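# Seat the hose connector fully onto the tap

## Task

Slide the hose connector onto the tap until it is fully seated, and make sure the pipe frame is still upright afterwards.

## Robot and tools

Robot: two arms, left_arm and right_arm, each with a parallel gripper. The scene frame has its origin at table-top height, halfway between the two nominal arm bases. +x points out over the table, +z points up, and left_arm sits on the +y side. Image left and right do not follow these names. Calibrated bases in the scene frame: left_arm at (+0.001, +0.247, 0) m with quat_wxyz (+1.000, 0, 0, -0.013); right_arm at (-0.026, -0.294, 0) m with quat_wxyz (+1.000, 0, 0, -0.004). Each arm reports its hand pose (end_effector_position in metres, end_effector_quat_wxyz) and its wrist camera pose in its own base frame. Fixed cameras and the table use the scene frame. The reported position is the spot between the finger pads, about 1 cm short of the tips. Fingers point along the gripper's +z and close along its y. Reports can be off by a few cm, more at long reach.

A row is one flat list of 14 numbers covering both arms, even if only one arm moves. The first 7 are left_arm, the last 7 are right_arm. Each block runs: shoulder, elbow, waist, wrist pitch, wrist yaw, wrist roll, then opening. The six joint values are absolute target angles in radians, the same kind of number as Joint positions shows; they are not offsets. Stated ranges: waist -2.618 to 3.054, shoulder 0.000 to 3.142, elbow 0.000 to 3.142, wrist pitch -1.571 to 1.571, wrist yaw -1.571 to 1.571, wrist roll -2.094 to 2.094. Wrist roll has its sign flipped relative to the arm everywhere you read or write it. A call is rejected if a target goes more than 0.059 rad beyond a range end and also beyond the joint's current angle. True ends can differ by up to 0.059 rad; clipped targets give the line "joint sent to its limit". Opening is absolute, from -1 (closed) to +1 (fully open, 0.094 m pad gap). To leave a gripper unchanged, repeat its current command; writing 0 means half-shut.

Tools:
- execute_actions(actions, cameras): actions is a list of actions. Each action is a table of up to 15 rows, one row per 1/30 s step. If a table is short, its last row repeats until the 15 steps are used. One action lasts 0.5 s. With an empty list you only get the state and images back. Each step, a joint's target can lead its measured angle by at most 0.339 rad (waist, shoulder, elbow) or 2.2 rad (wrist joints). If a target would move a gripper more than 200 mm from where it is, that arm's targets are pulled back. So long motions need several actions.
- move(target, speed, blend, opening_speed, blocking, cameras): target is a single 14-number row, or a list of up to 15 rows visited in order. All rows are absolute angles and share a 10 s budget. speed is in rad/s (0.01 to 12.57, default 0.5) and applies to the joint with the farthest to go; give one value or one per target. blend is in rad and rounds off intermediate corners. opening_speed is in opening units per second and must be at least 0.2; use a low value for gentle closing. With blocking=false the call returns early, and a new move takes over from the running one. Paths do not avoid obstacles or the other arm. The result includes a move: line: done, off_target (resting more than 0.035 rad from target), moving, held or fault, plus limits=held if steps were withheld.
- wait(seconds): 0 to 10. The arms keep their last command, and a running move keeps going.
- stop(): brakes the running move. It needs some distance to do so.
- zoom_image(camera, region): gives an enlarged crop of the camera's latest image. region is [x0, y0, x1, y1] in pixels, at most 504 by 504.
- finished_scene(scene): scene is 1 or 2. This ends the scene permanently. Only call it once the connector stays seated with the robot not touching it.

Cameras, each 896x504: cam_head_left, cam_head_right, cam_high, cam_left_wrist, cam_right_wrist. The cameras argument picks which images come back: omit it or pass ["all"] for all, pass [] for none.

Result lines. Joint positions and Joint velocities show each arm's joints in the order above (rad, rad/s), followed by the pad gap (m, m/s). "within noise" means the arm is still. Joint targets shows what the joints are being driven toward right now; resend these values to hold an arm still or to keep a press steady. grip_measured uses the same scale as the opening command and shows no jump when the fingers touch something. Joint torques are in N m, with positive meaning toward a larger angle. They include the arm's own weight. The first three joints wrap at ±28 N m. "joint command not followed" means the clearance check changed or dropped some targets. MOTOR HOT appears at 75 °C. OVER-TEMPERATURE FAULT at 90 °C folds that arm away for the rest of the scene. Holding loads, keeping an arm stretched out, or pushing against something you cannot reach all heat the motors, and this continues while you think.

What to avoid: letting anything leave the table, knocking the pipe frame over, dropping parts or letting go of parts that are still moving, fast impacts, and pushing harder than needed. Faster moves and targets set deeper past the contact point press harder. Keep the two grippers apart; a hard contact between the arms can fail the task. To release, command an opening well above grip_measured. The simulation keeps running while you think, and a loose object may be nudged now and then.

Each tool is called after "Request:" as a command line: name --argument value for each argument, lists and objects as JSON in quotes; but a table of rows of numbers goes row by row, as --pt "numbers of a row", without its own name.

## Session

Request:
execute_actions --actions '[]'

Request:
zoom_image --camera "cam_head_left" --region '[240, 0, 680, 247]'

Request:
zoom_image --camera "cam_high" --region '[400, 120, 600, 380]'

Request:
zoom_image --camera "cam_head_left" --region '[240, 180, 740, 430]'

Scene clock: 0.00 s.
left_arm: end_effector_position=(+0.3764, +0.0098, +0.1037) grip_measured=+1.000 end_effector_quat_wxyz=(+0.633, -0.045, +0.772, +0.048) | right_arm: end_effector_position=(+0.3681, -0.0231, +0.1192) grip_measured=+1.000 end_effector_quat_wxyz=(+0.647, +0.097, +0.753, -0.068)
Joint names: [shoulder, elbow, waist, wrist pitch, wrist yaw, wrist roll]
Joint positions: left_arm=[1.587 0.24 -0.06 1.147 -0.189 0.021 0.094] | right_arm=[1.52 0.222 0.079 1.137 0.307 -0.073 0.094]
Joint velocities: within noise
Joint torques (N m): no reading
Heat: left arm: 50 °C; right arm: 42 °C.
Joint targets: left_arm=[1.579 0.249 -0.060 1.159 -0.189 0.021] | right_arm=[1.512 0.231 0.079 1.148 0.307 -0.073]
Tool commands: left_gripper/opening=+1.0 right_gripper/opening=+1.0
camera_calibration:
cam_left_wrist: T_world_to_cam=[[0.0996734, -0.994811, -0.0203953, -0.0267051], [-0.582815, -0.0417564, -0.811532, 0.345773], [0.806469, 0.0927748, -0.583952, -0.15165], [0, 0, 0, 1]] pos_world=[0.326484, 0.001941, 0.191505]
cam_right_wrist: T_world_to_cam=[[-0.252502, -0.967114, -0.0305355, 0.0730257], [-0.52312, 0.162993, -0.836528, 0.338083], [0.813995, -0.195252, -0.547073, -0.15266], [0, 0, 0, 1]] pos_world=[0.319561, -0.014288, 0.20153]

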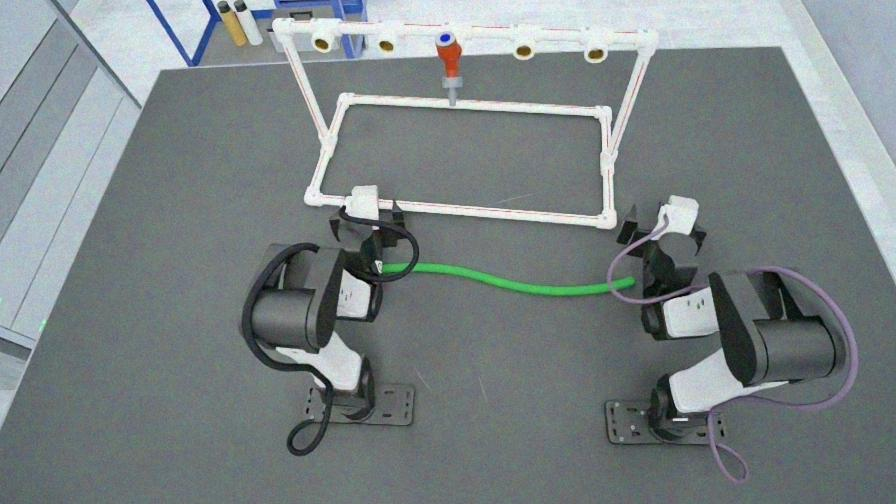

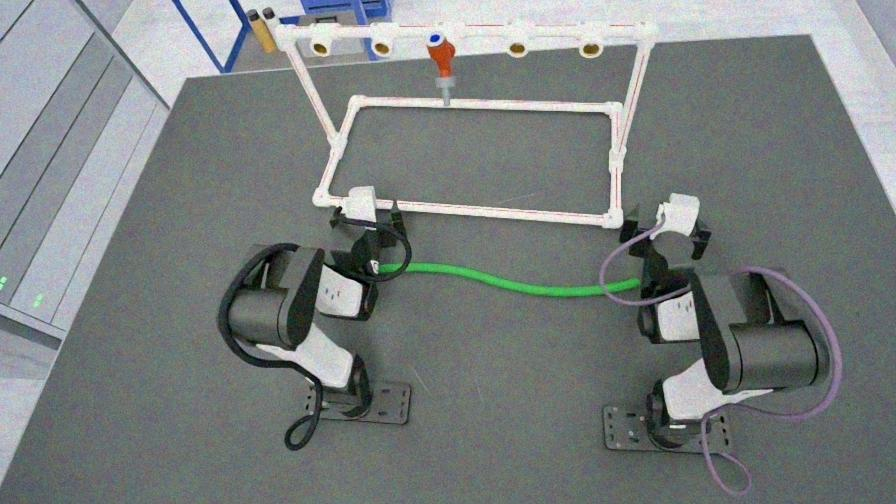

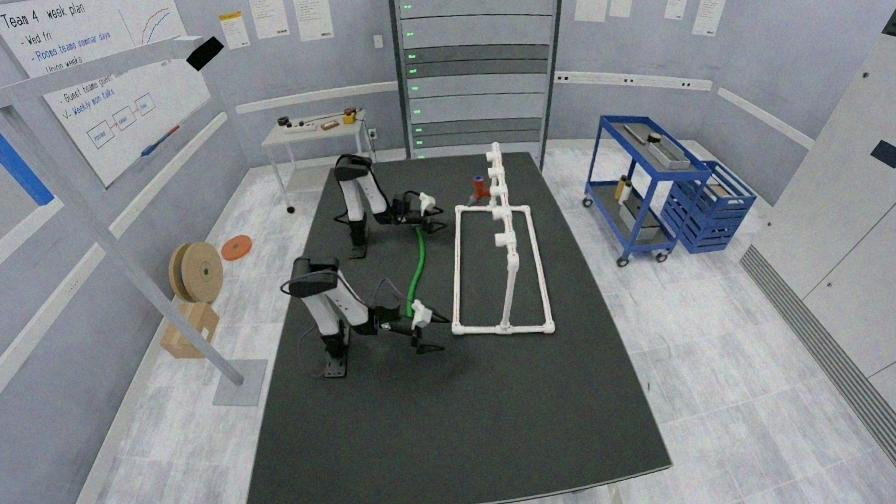

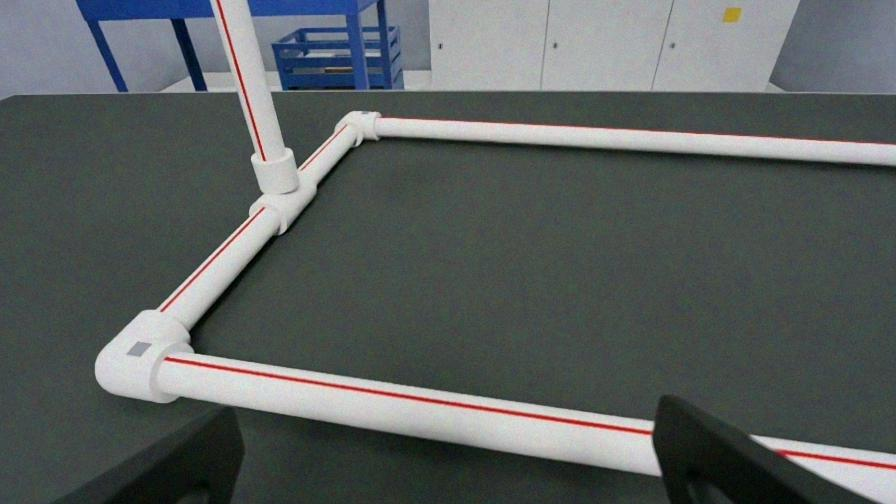

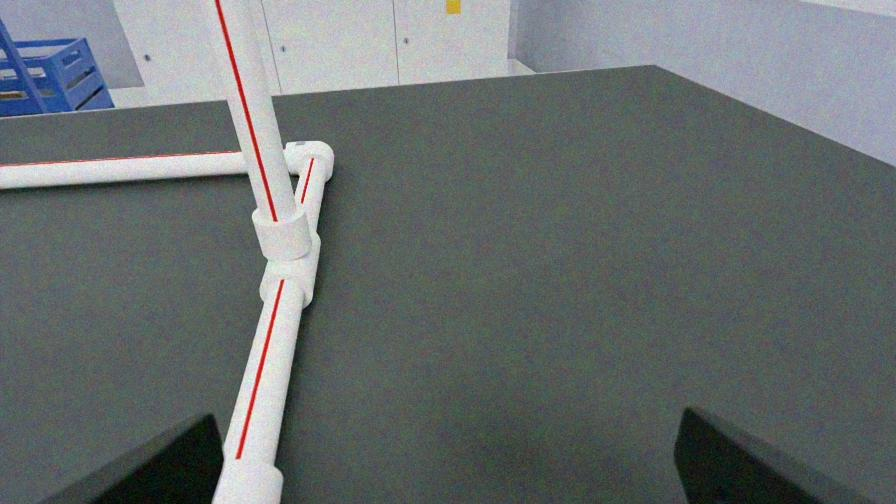

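Scaled by 1.145 from the camera's 896x504 image, which has a finer 1280x720 frame.

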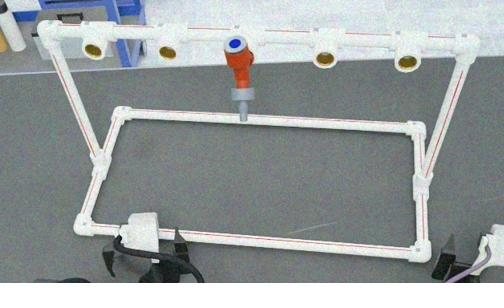

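Scaled by 1.938 from the camera's 896x504 image, which has a finer 1280x720 frame.

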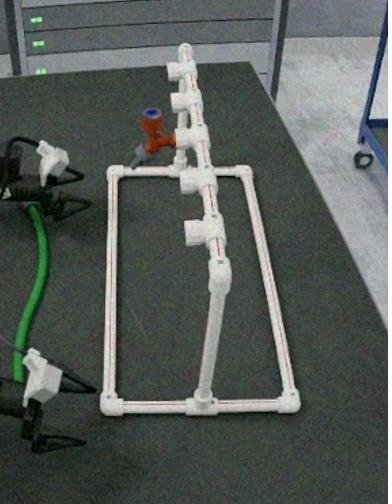

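Scaled by 1.008 from the camera's 896x504 image, which has a finer 1280x720 frame.

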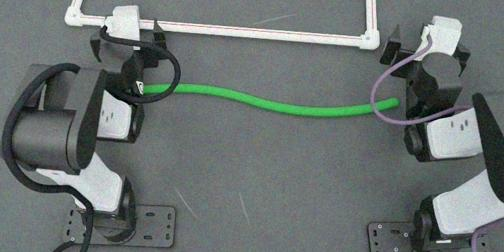

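Request:
move --pt "1.3 0.7 -0.6 0.6 -0.6 0 1 1.3 1.2 -0.1 0.1 -1.5 0 1" --pt "1.136 1.02 -1.04 0.13 -1.04 0 1 1.754 1.64 -0.1 0.125 -1.5 0 1" --speed 0.8 --blend 0.1

Scene clock: 20.27 s.
left_arm: end_effector_position=(+0.2926, -0.2050, +0.3730) grip_measured=+1.000 end_effector_quat_wxyz=(+0.703, +0.009, +0.711, +0.003) | right_arm: end_effector_position=(+0.4215, +0.1334, +0.3937) grip_measured=+1.000 end_effector_quat_wxyz=(+0.529, -0.441, +0.554, +0.468)
Joint names: [shoulder, elbow, waist, wrist pitch, wrist yaw, wrist roll]
Joint positions: left_arm=[1.147 0.997 -1.036 0.127 -1.027 0.004 0.094] | right_arm=[1.755 1.609 -0.091 0.114 -1.489 -0.019 0.094]
Joint torques (N m): left_arm=[-3.33 10.04 -0.39 2 -0.06 -0.05] | right_arm=[-7.95 10.95 -0.8 1.29 -0.22 0.14]
Heat: left arm: 51 °C; right arm: 43 °C.
Joint targets: left_arm=[1.136 1.020 -1.040 0.130 -1.040 0.000] | right_arm=[1.754 1.640 -0.100 0.125 -1.500 0.000]
move: done
camera_calibration:
cam_left_wrist: T_world_to_cam=[[-0.0374949, -0.998972, -0.0254897, -0.185442], [-0.424345, 0.0390104, -0.90466, 0.511366], [0.904724, -0.0231036, -0.425372, -0.0185245], [0, 0, 0, 1]] pos_world=[0.226802, -0.205628, 0.450005]
cam_right_wrist: T_world_to_cam=[[0.979894, -0.189801, -0.061511, -0.364695], [-0.134002, -0.397651, -0.907699, 0.508907], [0.147822, 0.897691, -0.415089, 0.0675267], [0, 0, 0, 1]] pos_world=[0.415575, 0.0725294, 0.467531]

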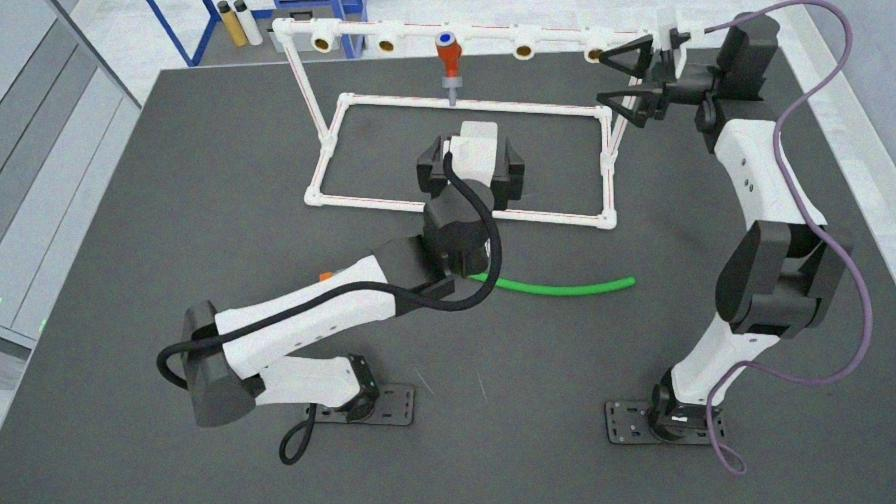

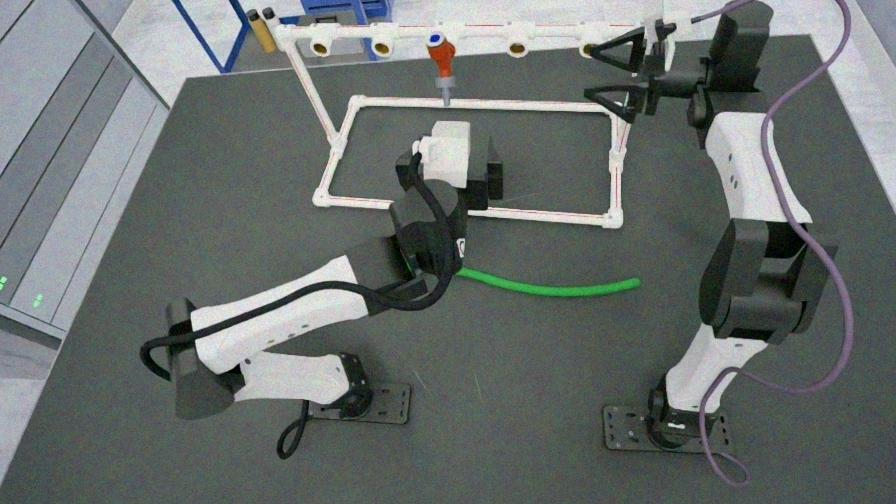

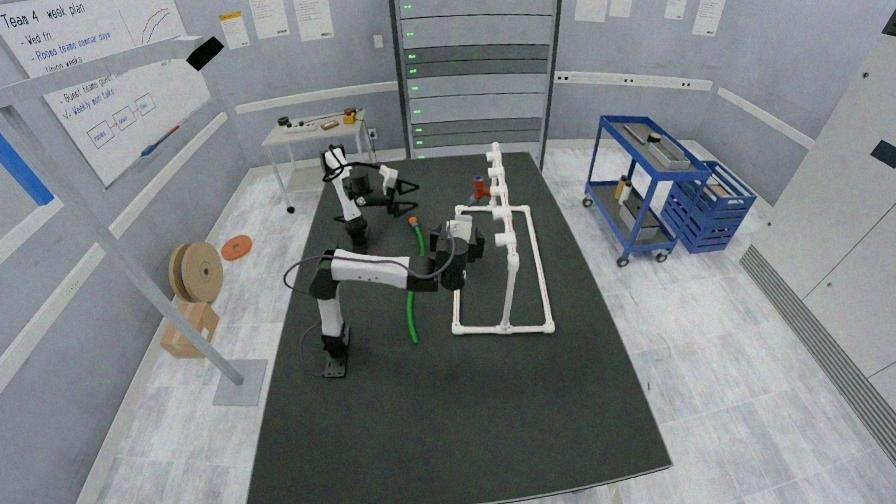

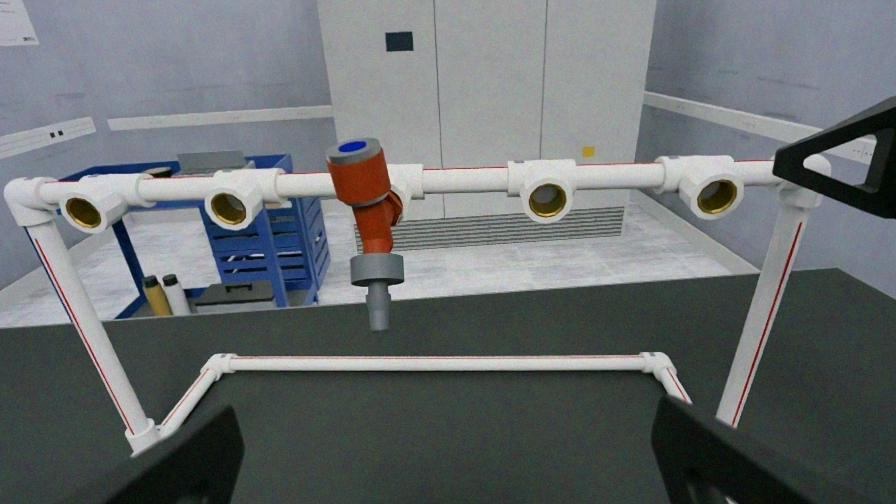

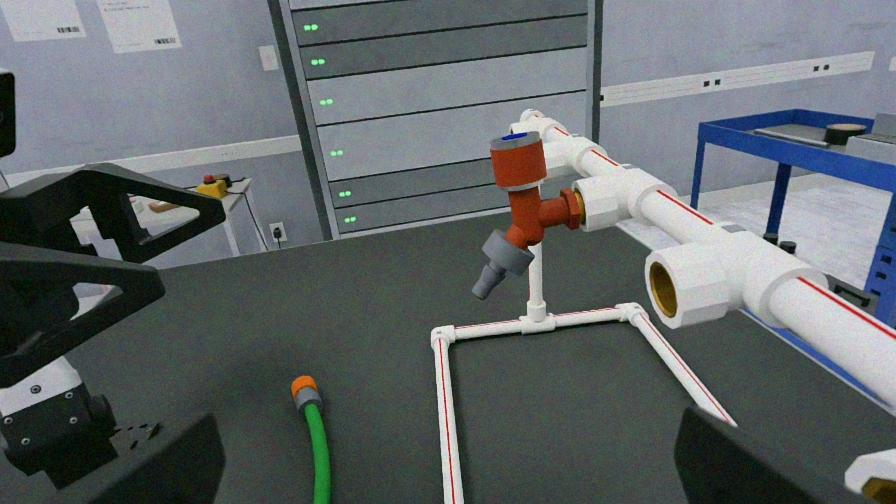

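Request:
zoom_image --camera "cam_right_wrist" --region '[450, 120, 620, 310]'

Request:
zoom_image --camera "cam_left_wrist" --region '[310, 130, 450, 340]'

Request:
zoom_image --camera "cam_right_wrist" --region '[270, 360, 350, 440]'

Request:
zoom_image --camera "cam_head_left" --region '[420, 20, 480, 115]'

Request:
zoom_image --camera "cam_head_right" --region '[415, 20, 475, 115]'

Request:
zoom_image --camera "cam_high" --region '[450, 160, 520, 230]'

Scaled by 2.653 from the camera's 896x504 image, which has a finer 1280x720 frame.

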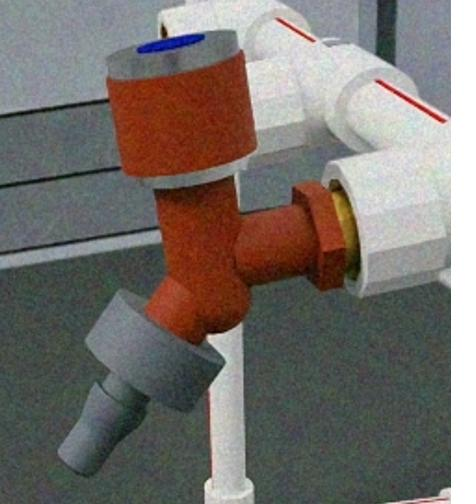

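Scaled by 2.400 from the camera's 896x504 image, which has a finer 1280x720 frame.

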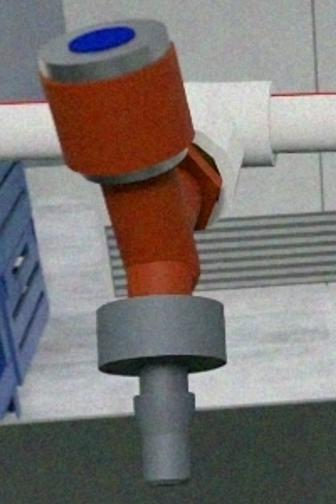

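Scaled by 6.300 from the camera's 896x504 image, which has a finer 1280x720 frame.

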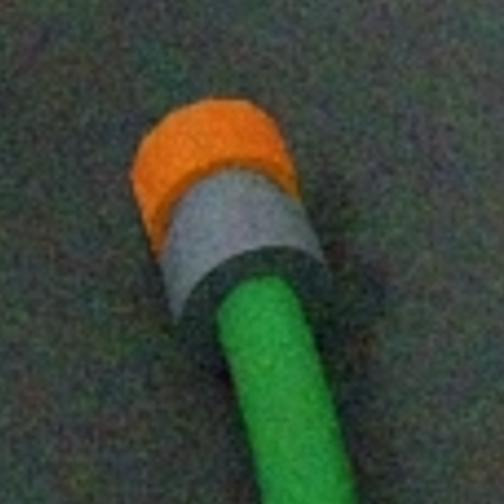

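Scaled by 5.305 from the camera's 896x504 image, which has a finer 1280x720 frame.

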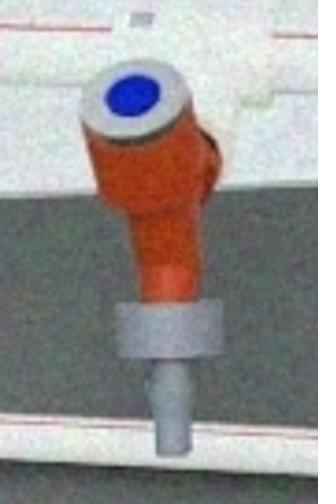

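Scaled by 5.305 from the camera's 896x504 image, which has a finer 1280x720 frame.

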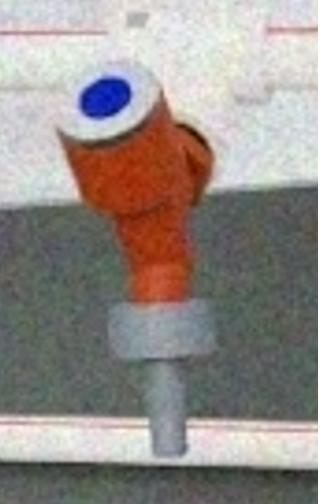

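Scaled by 7.200 from the camera's 896x504 image, which has a finer 1280x720 frame.

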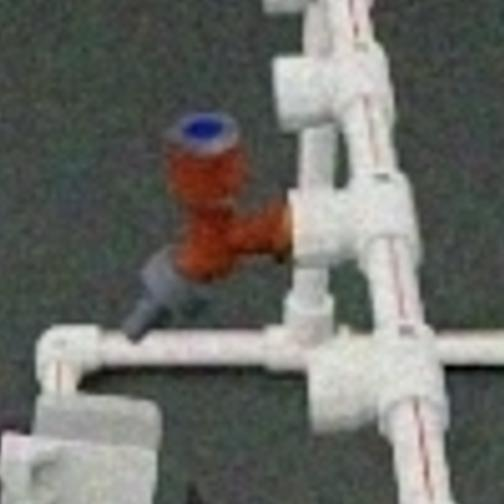

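Request:
move --pt "1.4 1.2 -0.3 -0.6 -0.4 0.9 1 1.754 1.64 -0.1 0.125 -1.5 0 1" --pt "1.571 1.42 0.318 -1.404 0 1.56 1 1.754 1.64 -0.1 0.125 -1.5 0 1" --speed 0.9 --blend 0.1 --cameras '["cam_left_wrist","cam_head_left","cam_head_right","cam_right_wrist"]'

Scene clock: 44.53 s.
left_arm: end_effector_position=(+0.2586, +0.0861, +0.1504) grip_measured=+1.000 end_effector_quat_wxyz=(-0.009, +0.801, -0.599, +0.002) | right_arm: end_effector_position=(+0.4214, +0.1334, +0.3937) grip_measured=+1.000 end_effector_quat_wxyz=(+0.529, -0.441, +0.554, +0.468)
Joint names: [shoulder, elbow, waist, wrist pitch, wrist yaw, wrist roll]
Joint positions: left_arm=[1.559 1.393 0.316 -1.388 -0.008 1.542 0.094] | right_arm=[1.755 1.609 -0.091 0.114 -1.49 -0.019 0.094]
Joint torques (N m): left_arm=[-3.32 9.18 0.16 0.11 0.1 0.17] | right_arm=[-7.97 10.95 -0.79 1.3 -0.22 0.14]
Heat: left arm: 55 °C; right arm: 48 °C.
Joint targets: left_arm=[1.571 1.420 0.318 -1.404 0.000 1.560] | right_arm=[1.754 1.640 -0.100 0.125 -1.500 0.000]
move: done
camera_calibration:
cam_left_wrist: T_world_to_cam=[[0.960772, 0.273602, 0.0453869, -0.279921], [0.232552, -0.883925, 0.405705, -0.00331911], [0.15112, -0.379235, -0.912877, 0.223132], [0, 0, 0, 1]] pos_world=[0.235993, 0.158273, 0.217744]
cam_right_wrist: T_world_to_cam=[[0.979953, -0.189482, -0.0615517, -0.364723], [-0.133906, -0.397668, -0.907705, 0.508871], [0.147517, 0.897751, -0.415069, 0.0676399], [0, 0, 0, 1]] pos_world=[0.415575, 0.0725296, 0.467531]
Images, in order (width x height): cam_head_left 896x504, cam_head_right 896x504, cam_left_wrist 896x504, cam_right_wrist 896x504.

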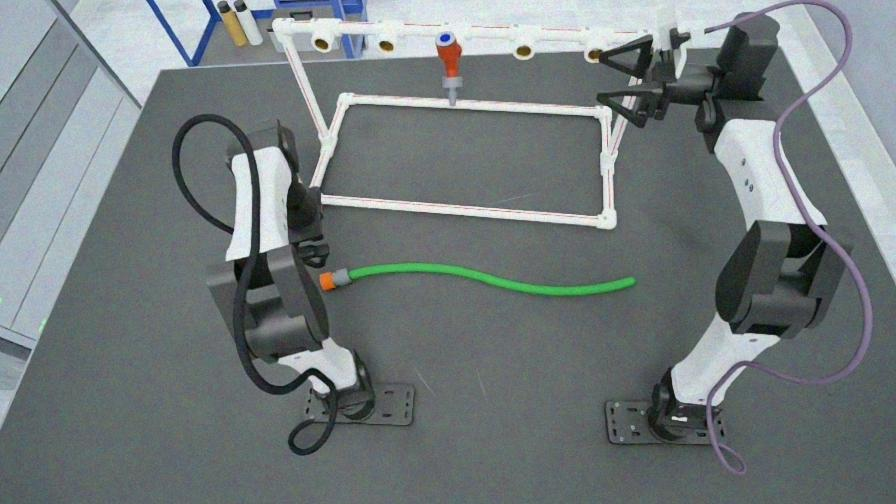

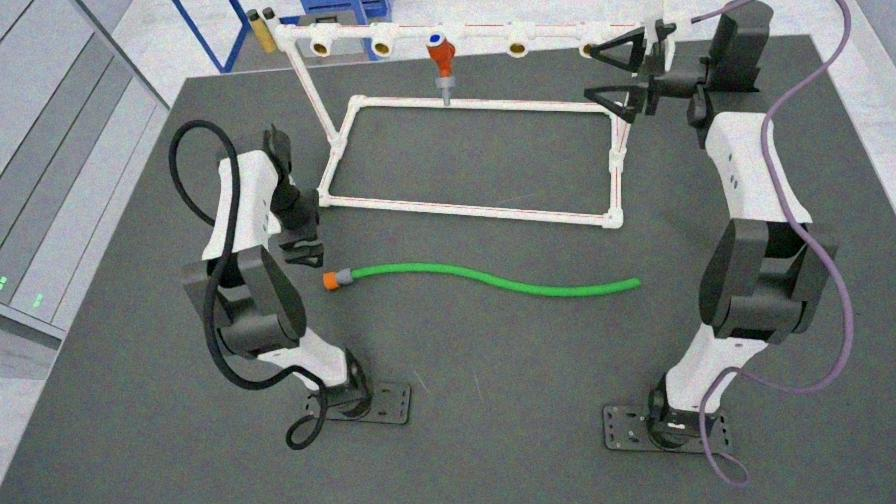

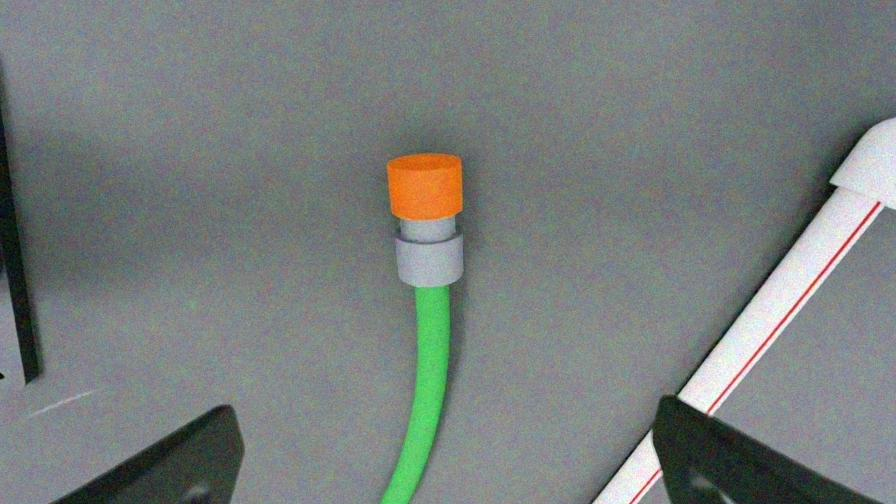

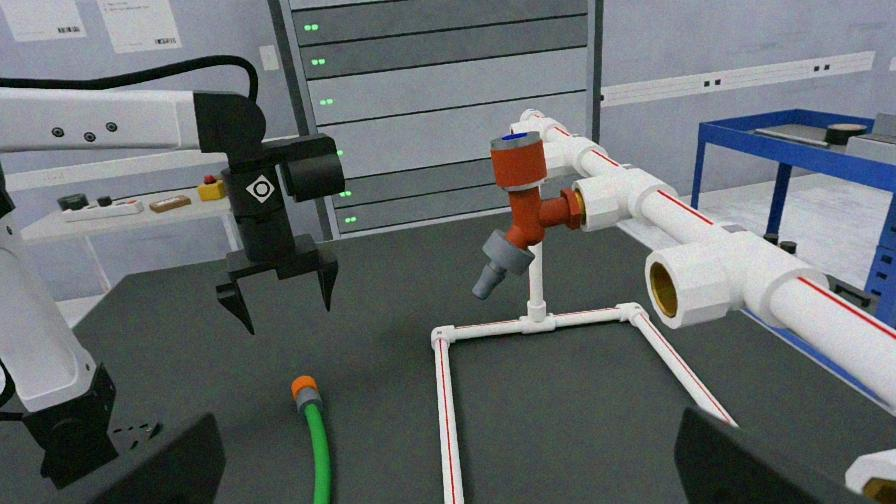

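Request:
move --target '[1.728,1.215,-0.045,-1.235,-0.445,1.99,1,1.754,1.64,-0.1,0.125,-1.5,0,1]' --speed 0.6 --cameras '["cam_left_wrist","cam_right_wrist"]'

Scene clock: 53.77 s.
left_arm: end_effector_position=(+0.2630, +0.0581, +0.0817) grip_measured=+1.000 end_effector_quat_wxyz=(-0.126, +0.789, -0.572, -0.186) | right_arm: end_effector_position=(+0.4214, +0.1334, +0.3937) grip_measured=+1.000 end_effector_quat_wxyz=(+0.529, -0.441, +0.554, +0.468)
Joint names: [shoulder, elbow, waist, wrist pitch, wrist yaw, wrist roll]
Joint positions: left_arm=[1.719 1.215 -0.044 -1.251 -0.417 1.97 0.094] | right_arm=[1.755 1.609 -0.091 0.114 -1.49 -0.019 0.094]
Joint torques (N m): left_arm=[-4.38 6.05 -0.13 0 -0.53 0.13] | right_arm=[-7.95 10.93 -0.77 1.29 -0.22 0.15]
Heat: left arm: 57 °C; right arm: 50 °C.
Joint targets: left_arm=[1.728 1.215 -0.045 -1.235 -0.445 1.990] | right_arm=[1.754 1.640 -0.100 0.125 -1.500 0.000]
move: done
camera_calibration:
cam_left_wrist: T_world_to_cam=[[0.955877, 0.293664, 0.00784115, -0.27028], [0.293768, -0.955508, -0.0265493, 0.0221816], [-0.000304288, 0.0276813, -0.999617, 0.172415], [0, 0, 0, 1]] pos_world=[0.25189, 0.0957934, 0.175057]
cam_right_wrist: T_world_to_cam=[[0.979953, -0.189482, -0.0615517, -0.364723], [-0.133906, -0.397668, -0.907705, 0.508871], [0.147517, 0.897751, -0.415069, 0.0676399], [0, 0, 0, 1]] pos_world=[0.415575, 0.0725296, 0.467531]
Images, in order (width x height): cam_left_wrist 896x504, cam_right_wrist 896x504.

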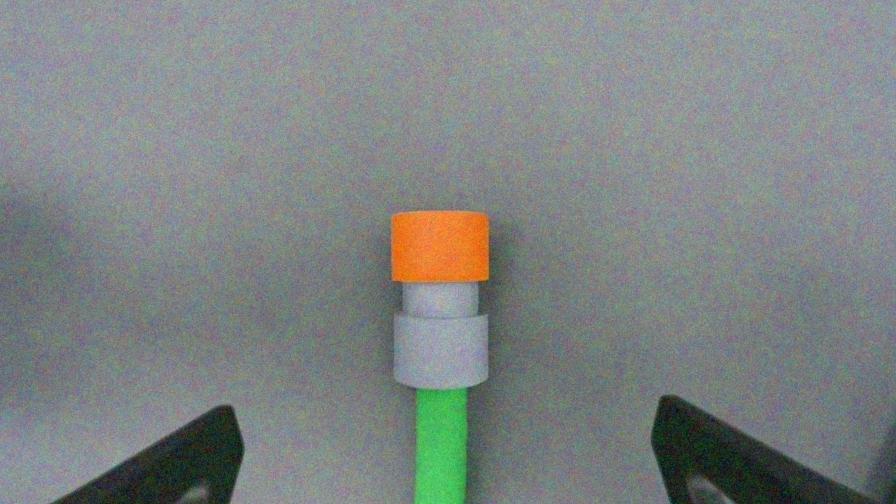

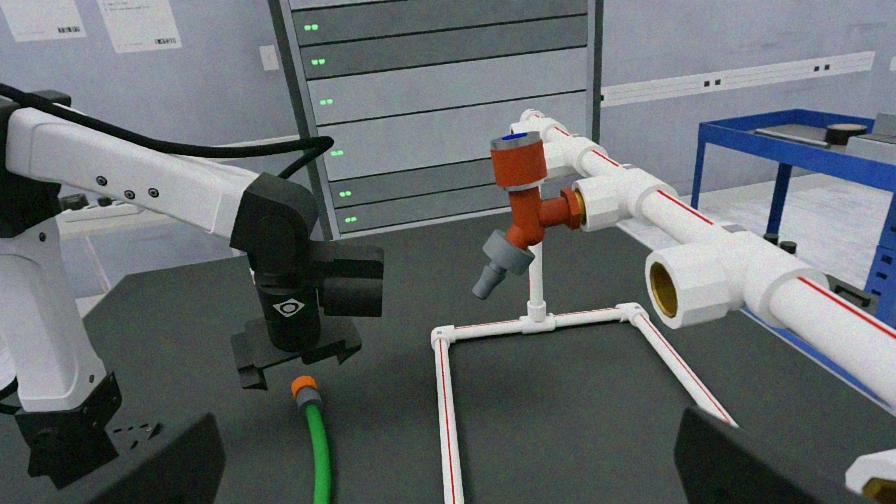

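Request:
move --target '[1.754,1.023,0.046,-0.972,-0.475,1.872,1,1.754,1.64,-0.1,0.125,-1.5,0,1]' --speed 0.35 --cameras '["cam_left_wrist","cam_right_wrist"]'

Scene clock: 62.30 s.
left_arm: end_effector_position=(+0.2544, +0.0848, +0.0307) grip_measured=+1.000 end_effector_quat_wxyz=(-0.135, +0.789, -0.570, -0.187) | right_arm: end_effector_position=(+0.4214, +0.1334, +0.3937) grip_measured=+1.000 end_effector_quat_wxyz=(+0.529, -0.441, +0.554, +0.468)
Joint names: [shoulder, elbow, waist, wrist pitch, wrist yaw, wrist roll]
Joint positions: left_arm=[1.743 1.024 0.041 -0.99 -0.446 1.88 0.094] | right_arm=[1.755 1.609 -0.091 0.114 -1.49 -0.019 0.094]
Joint torques (N m): left_arm=[-4.16 5.59 0.39 0.11 -0.59 -0.11] | right_arm=[-7.97 10.96 -0.81 1.29 -0.22 0.14]
Heat: left arm: 56 °C; right arm: 50 °C.
Joint targets: left_arm=[1.754 1.023 0.046 -0.972 -0.475 1.872] | right_arm=[1.754 1.640 -0.100 0.125 -1.500 0.000]
move: done
camera_calibration:
cam_left_wrist: T_world_to_cam=[[0.955602, 0.293907, 0.0210504, -0.269782], [0.294532, -0.954853, -0.0388125, 0.049013], [0.00869277, 0.0432894, -0.999025, 0.116991], [0, 0, 0, 1]] pos_world=[0.242351, 0.121027, 0.124458]
cam_right_wrist: T_world_to_cam=[[0.979953, -0.189482, -0.0615517, -0.364723], [-0.133906, -0.397668, -0.907705, 0.508871], [0.147517, 0.897751, -0.415069, 0.0676399], [0, 0, 0, 1]] pos_world=[0.415575, 0.0725296, 0.467531]
Images, in order (width x height): cam_left_wrist 896x504, cam_right_wrist 896x504.

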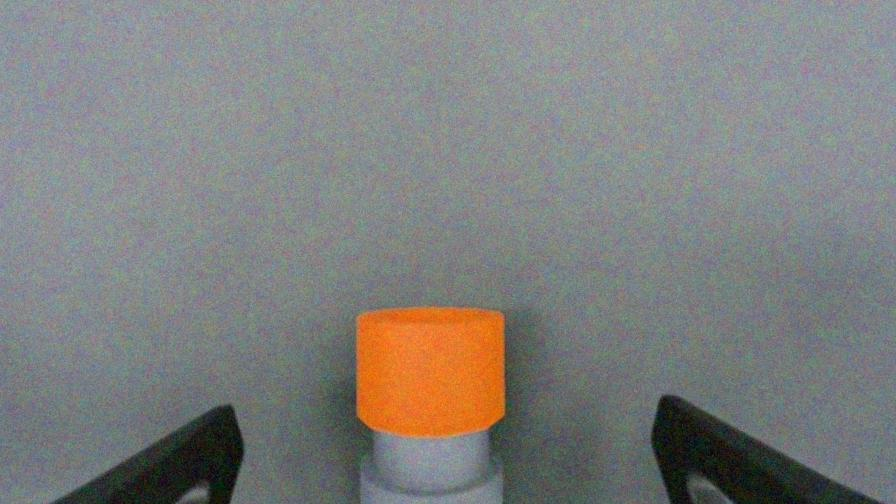

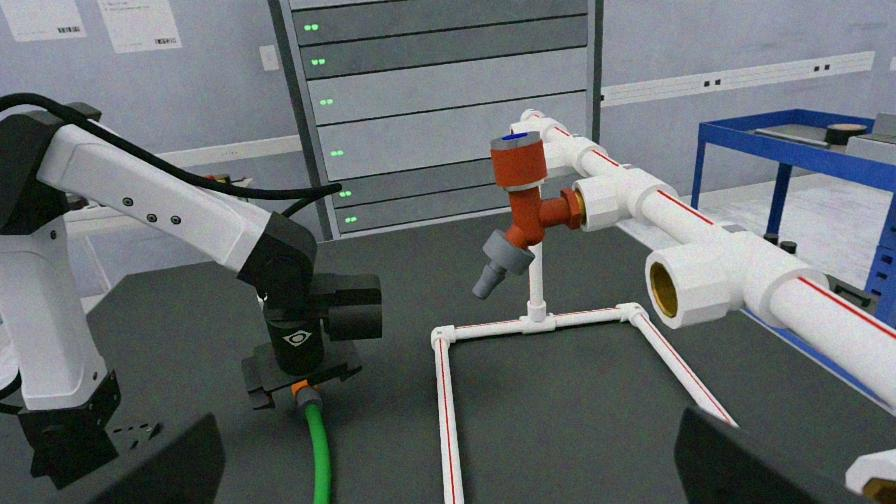

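Request:
move --pt "1.763 1.012 0.047 -0.950 -0.475 1.872 1 1.754 1.64 -0.1 0.125 -1.5 0 1" --pt "1.763 1.012 0.047 -0.950 -0.475 1.872 -0.5 1.754 1.64 -0.1 0.125 -1.5 0 1" --speed 0.15 --opening_speed 0.8 --cameras '["cam_left_wrist","cam_right_wrist"]'

Scene clock: 69.27 s.
left_arm: end_effector_position=(+0.2555, +0.0850, +0.0263) grip_measured=-0.347 end_effector_quat_wxyz=(-0.137, +0.789, -0.570, -0.186) | right_arm: end_effector_position=(+0.4214, +0.1334, +0.3937) grip_measured=+1.000 end_effector_quat_wxyz=(+0.528, -0.442, +0.553, +0.468)
Joint names: [shoulder, elbow, waist, wrist pitch, wrist yaw, wrist roll]
Joint positions: left_arm=[1.75 1.014 0.041 -0.967 -0.447 1.878 0.031] | right_arm=[1.755 1.609 -0.091 0.114 -1.49 -0.019 0.094]
Joint torques (N m): left_arm=[-4.08 5.5 0.44 0.11 -0.56 -0.1] | right_arm=[-7.95 10.95 -0.79 1.29 -0.22 0.15]
Heat: left arm: 56 °C; right arm: 51 °C.
Joint targets: left_arm=[1.763 1.012 0.047 -0.950 -0.475 1.872] | right_arm=[1.754 1.640 -0.100 0.125 -1.500 0.000]
move: done
camera_calibration:
cam_left_wrist: T_world_to_cam=[[0.956048, 0.292115, 0.0253164, -0.270872], [0.292926, -0.955354, -0.0386389, 0.0491378], [0.0128991, 0.0443565, -0.998932, 0.111519], [0, 0, 0, 1]] pos_world=[0.243135, 0.121123, 0.120156]
cam_right_wrist: T_world_to_cam=[[0.98004, -0.189044, -0.0615203, -0.364707], [-0.133704, -0.397754, -0.907698, 0.508776], [0.147125, 0.897805, -0.41509, 0.0678234], [0, 0, 0, 1]] pos_world=[0.415474, 0.0725299, 0.467531]
Images, in order (width x height): cam_left_wrist 896x504, cam_right_wrist 896x504.

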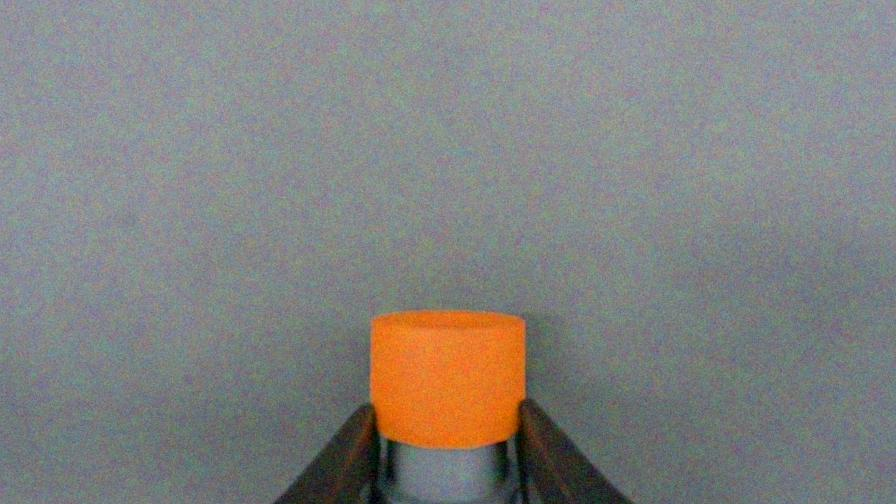

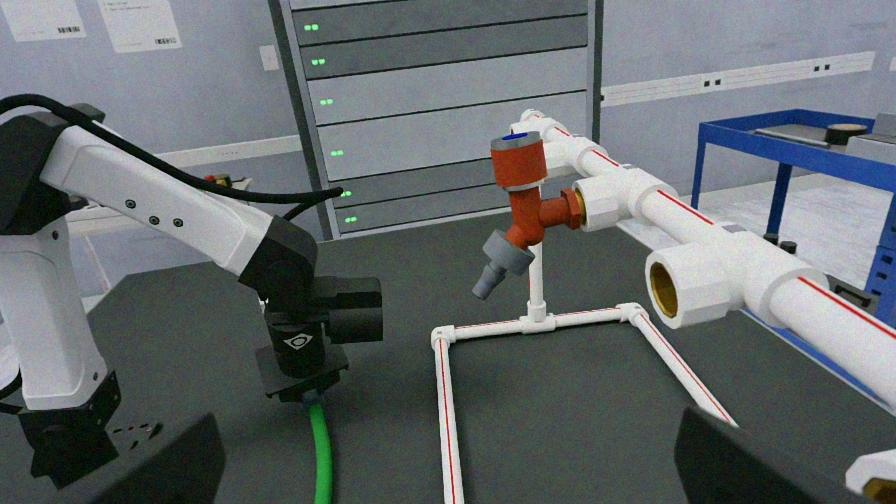

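Request:
move --pt "1.70 1.25 0.05 -1.1 -0.2 1.6 -0.5 1.754 1.64 -0.1 0.125 -1.5 0 1" --pt "1.600 0.886 -0.600 0.62 -0.705 0.068 -0.5 1.754 1.64 -0.1 0.125 -1.5 0 1" --speed 0.5 --blend 0.05

Request:
zoom_image --camera "cam_right_wrist" --region '[350, 180, 590, 440]'

Request:
zoom_image --camera "cam_left_wrist" --region '[330, 0, 570, 250]'

Scene clock: 85.00 s.
left_arm: end_effector_position=(+0.4432, -0.1671, +0.2178) grip_measured=-0.350 end_effector_quat_wxyz=(+0.657, -0.035, +0.752, +0.043) | right_arm: end_effector_position=(+0.4214, +0.1334, +0.3937) grip_measured=+1.000 end_effector_quat_wxyz=(+0.528, -0.442, +0.553, +0.468)
Joint names: [shoulder, elbow, waist, wrist pitch, wrist yaw, wrist roll]
Joint positions: left_arm=[1.64 0.889 -0.597 0.576 -0.701 0.095 0.031] | right_arm=[1.755 1.609 -0.091 0.114 -1.49 -0.019 0.094]
Joint torques (N m): left_arm=[-8.69 7.2 -0.21 2.69 -0.03 -0.29] | right_arm=[-7.95 10.95 -0.79 1.3 -0.21 0.14]
Heat: left arm: 55 °C; right arm: 52 °C.
Joint targets: left_arm=[1.600 0.886 -0.600 0.620 -0.705 0.068] | right_arm=[1.754 1.640 -0.100 0.125 -1.500 0.000]
move: off_target (left_arm); left_arm: the wrist pitch is farthest, 0.044 rad from its target
camera_calibration:
cam_left_wrist: T_world_to_cam=[[0.0795765, -0.996547, -0.0236899, -0.197808], [-0.531706, -0.0223318, -0.846634, 0.458102], [0.843182, 0.0799683, -0.531647, -0.152258], [0, 0, 0, 1]] pos_world=[0.387698, -0.174719, 0.302211]
cam_right_wrist: T_world_to_cam=[[0.98004, -0.189044, -0.0615203, -0.364707], [-0.133704, -0.397754, -0.907698, 0.508776], [0.147125, 0.897805, -0.41509, 0.0678234], [0, 0, 0, 1]] pos_world=[0.415474, 0.0725299, 0.467531]

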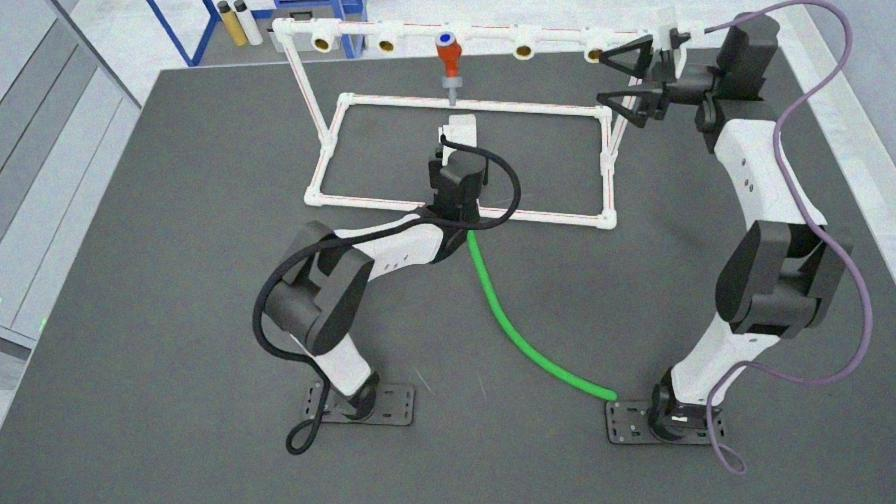

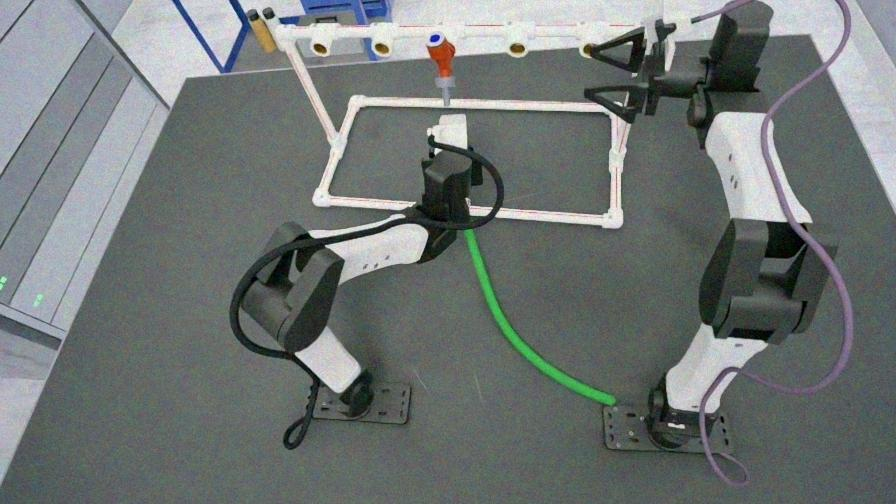

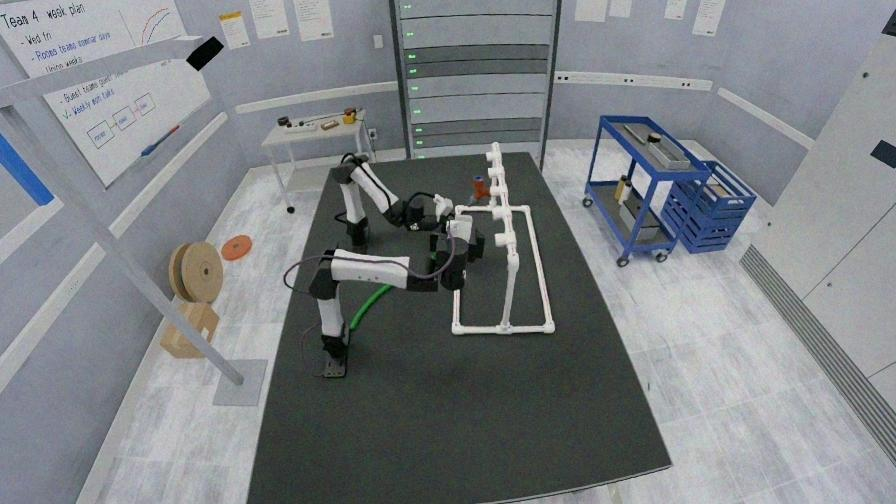

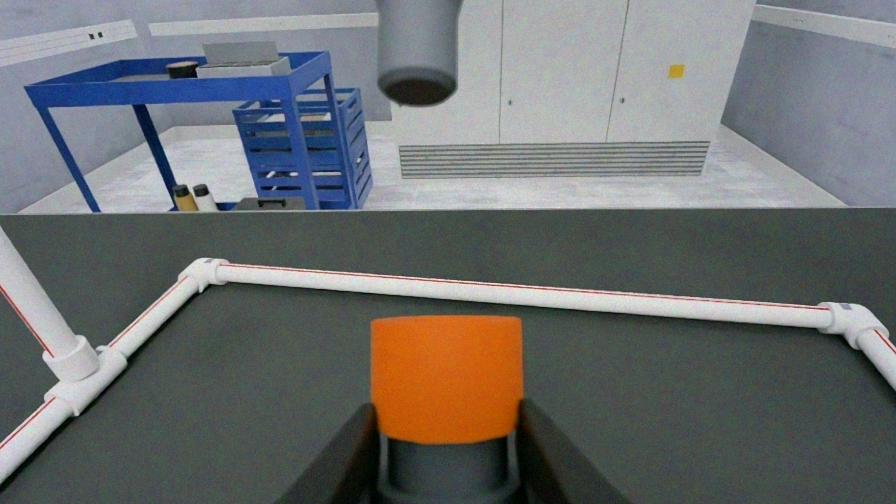

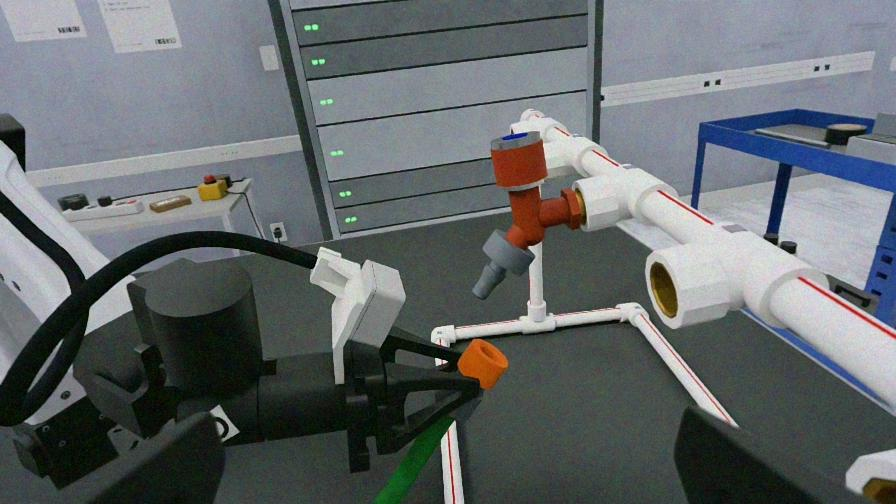

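Scaled by 1.938 from the camera's 896x504 image, which has a finer 1280x720 frame.

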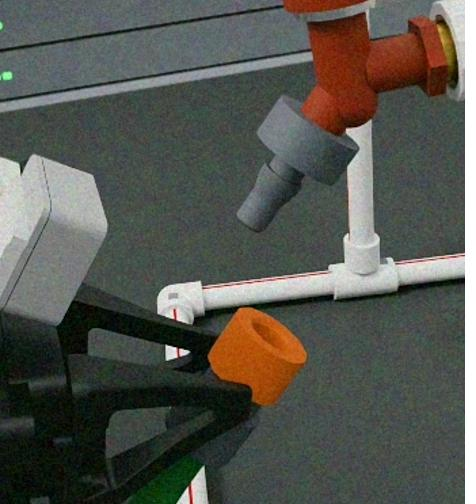

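Scaled by 2.016 from the camera's 896x504 image, which has a finer 1280x720 frame.

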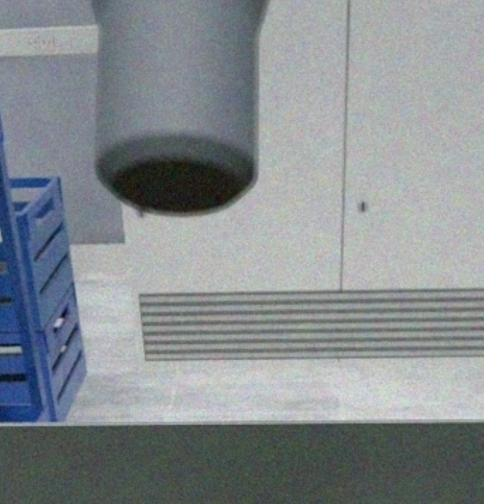

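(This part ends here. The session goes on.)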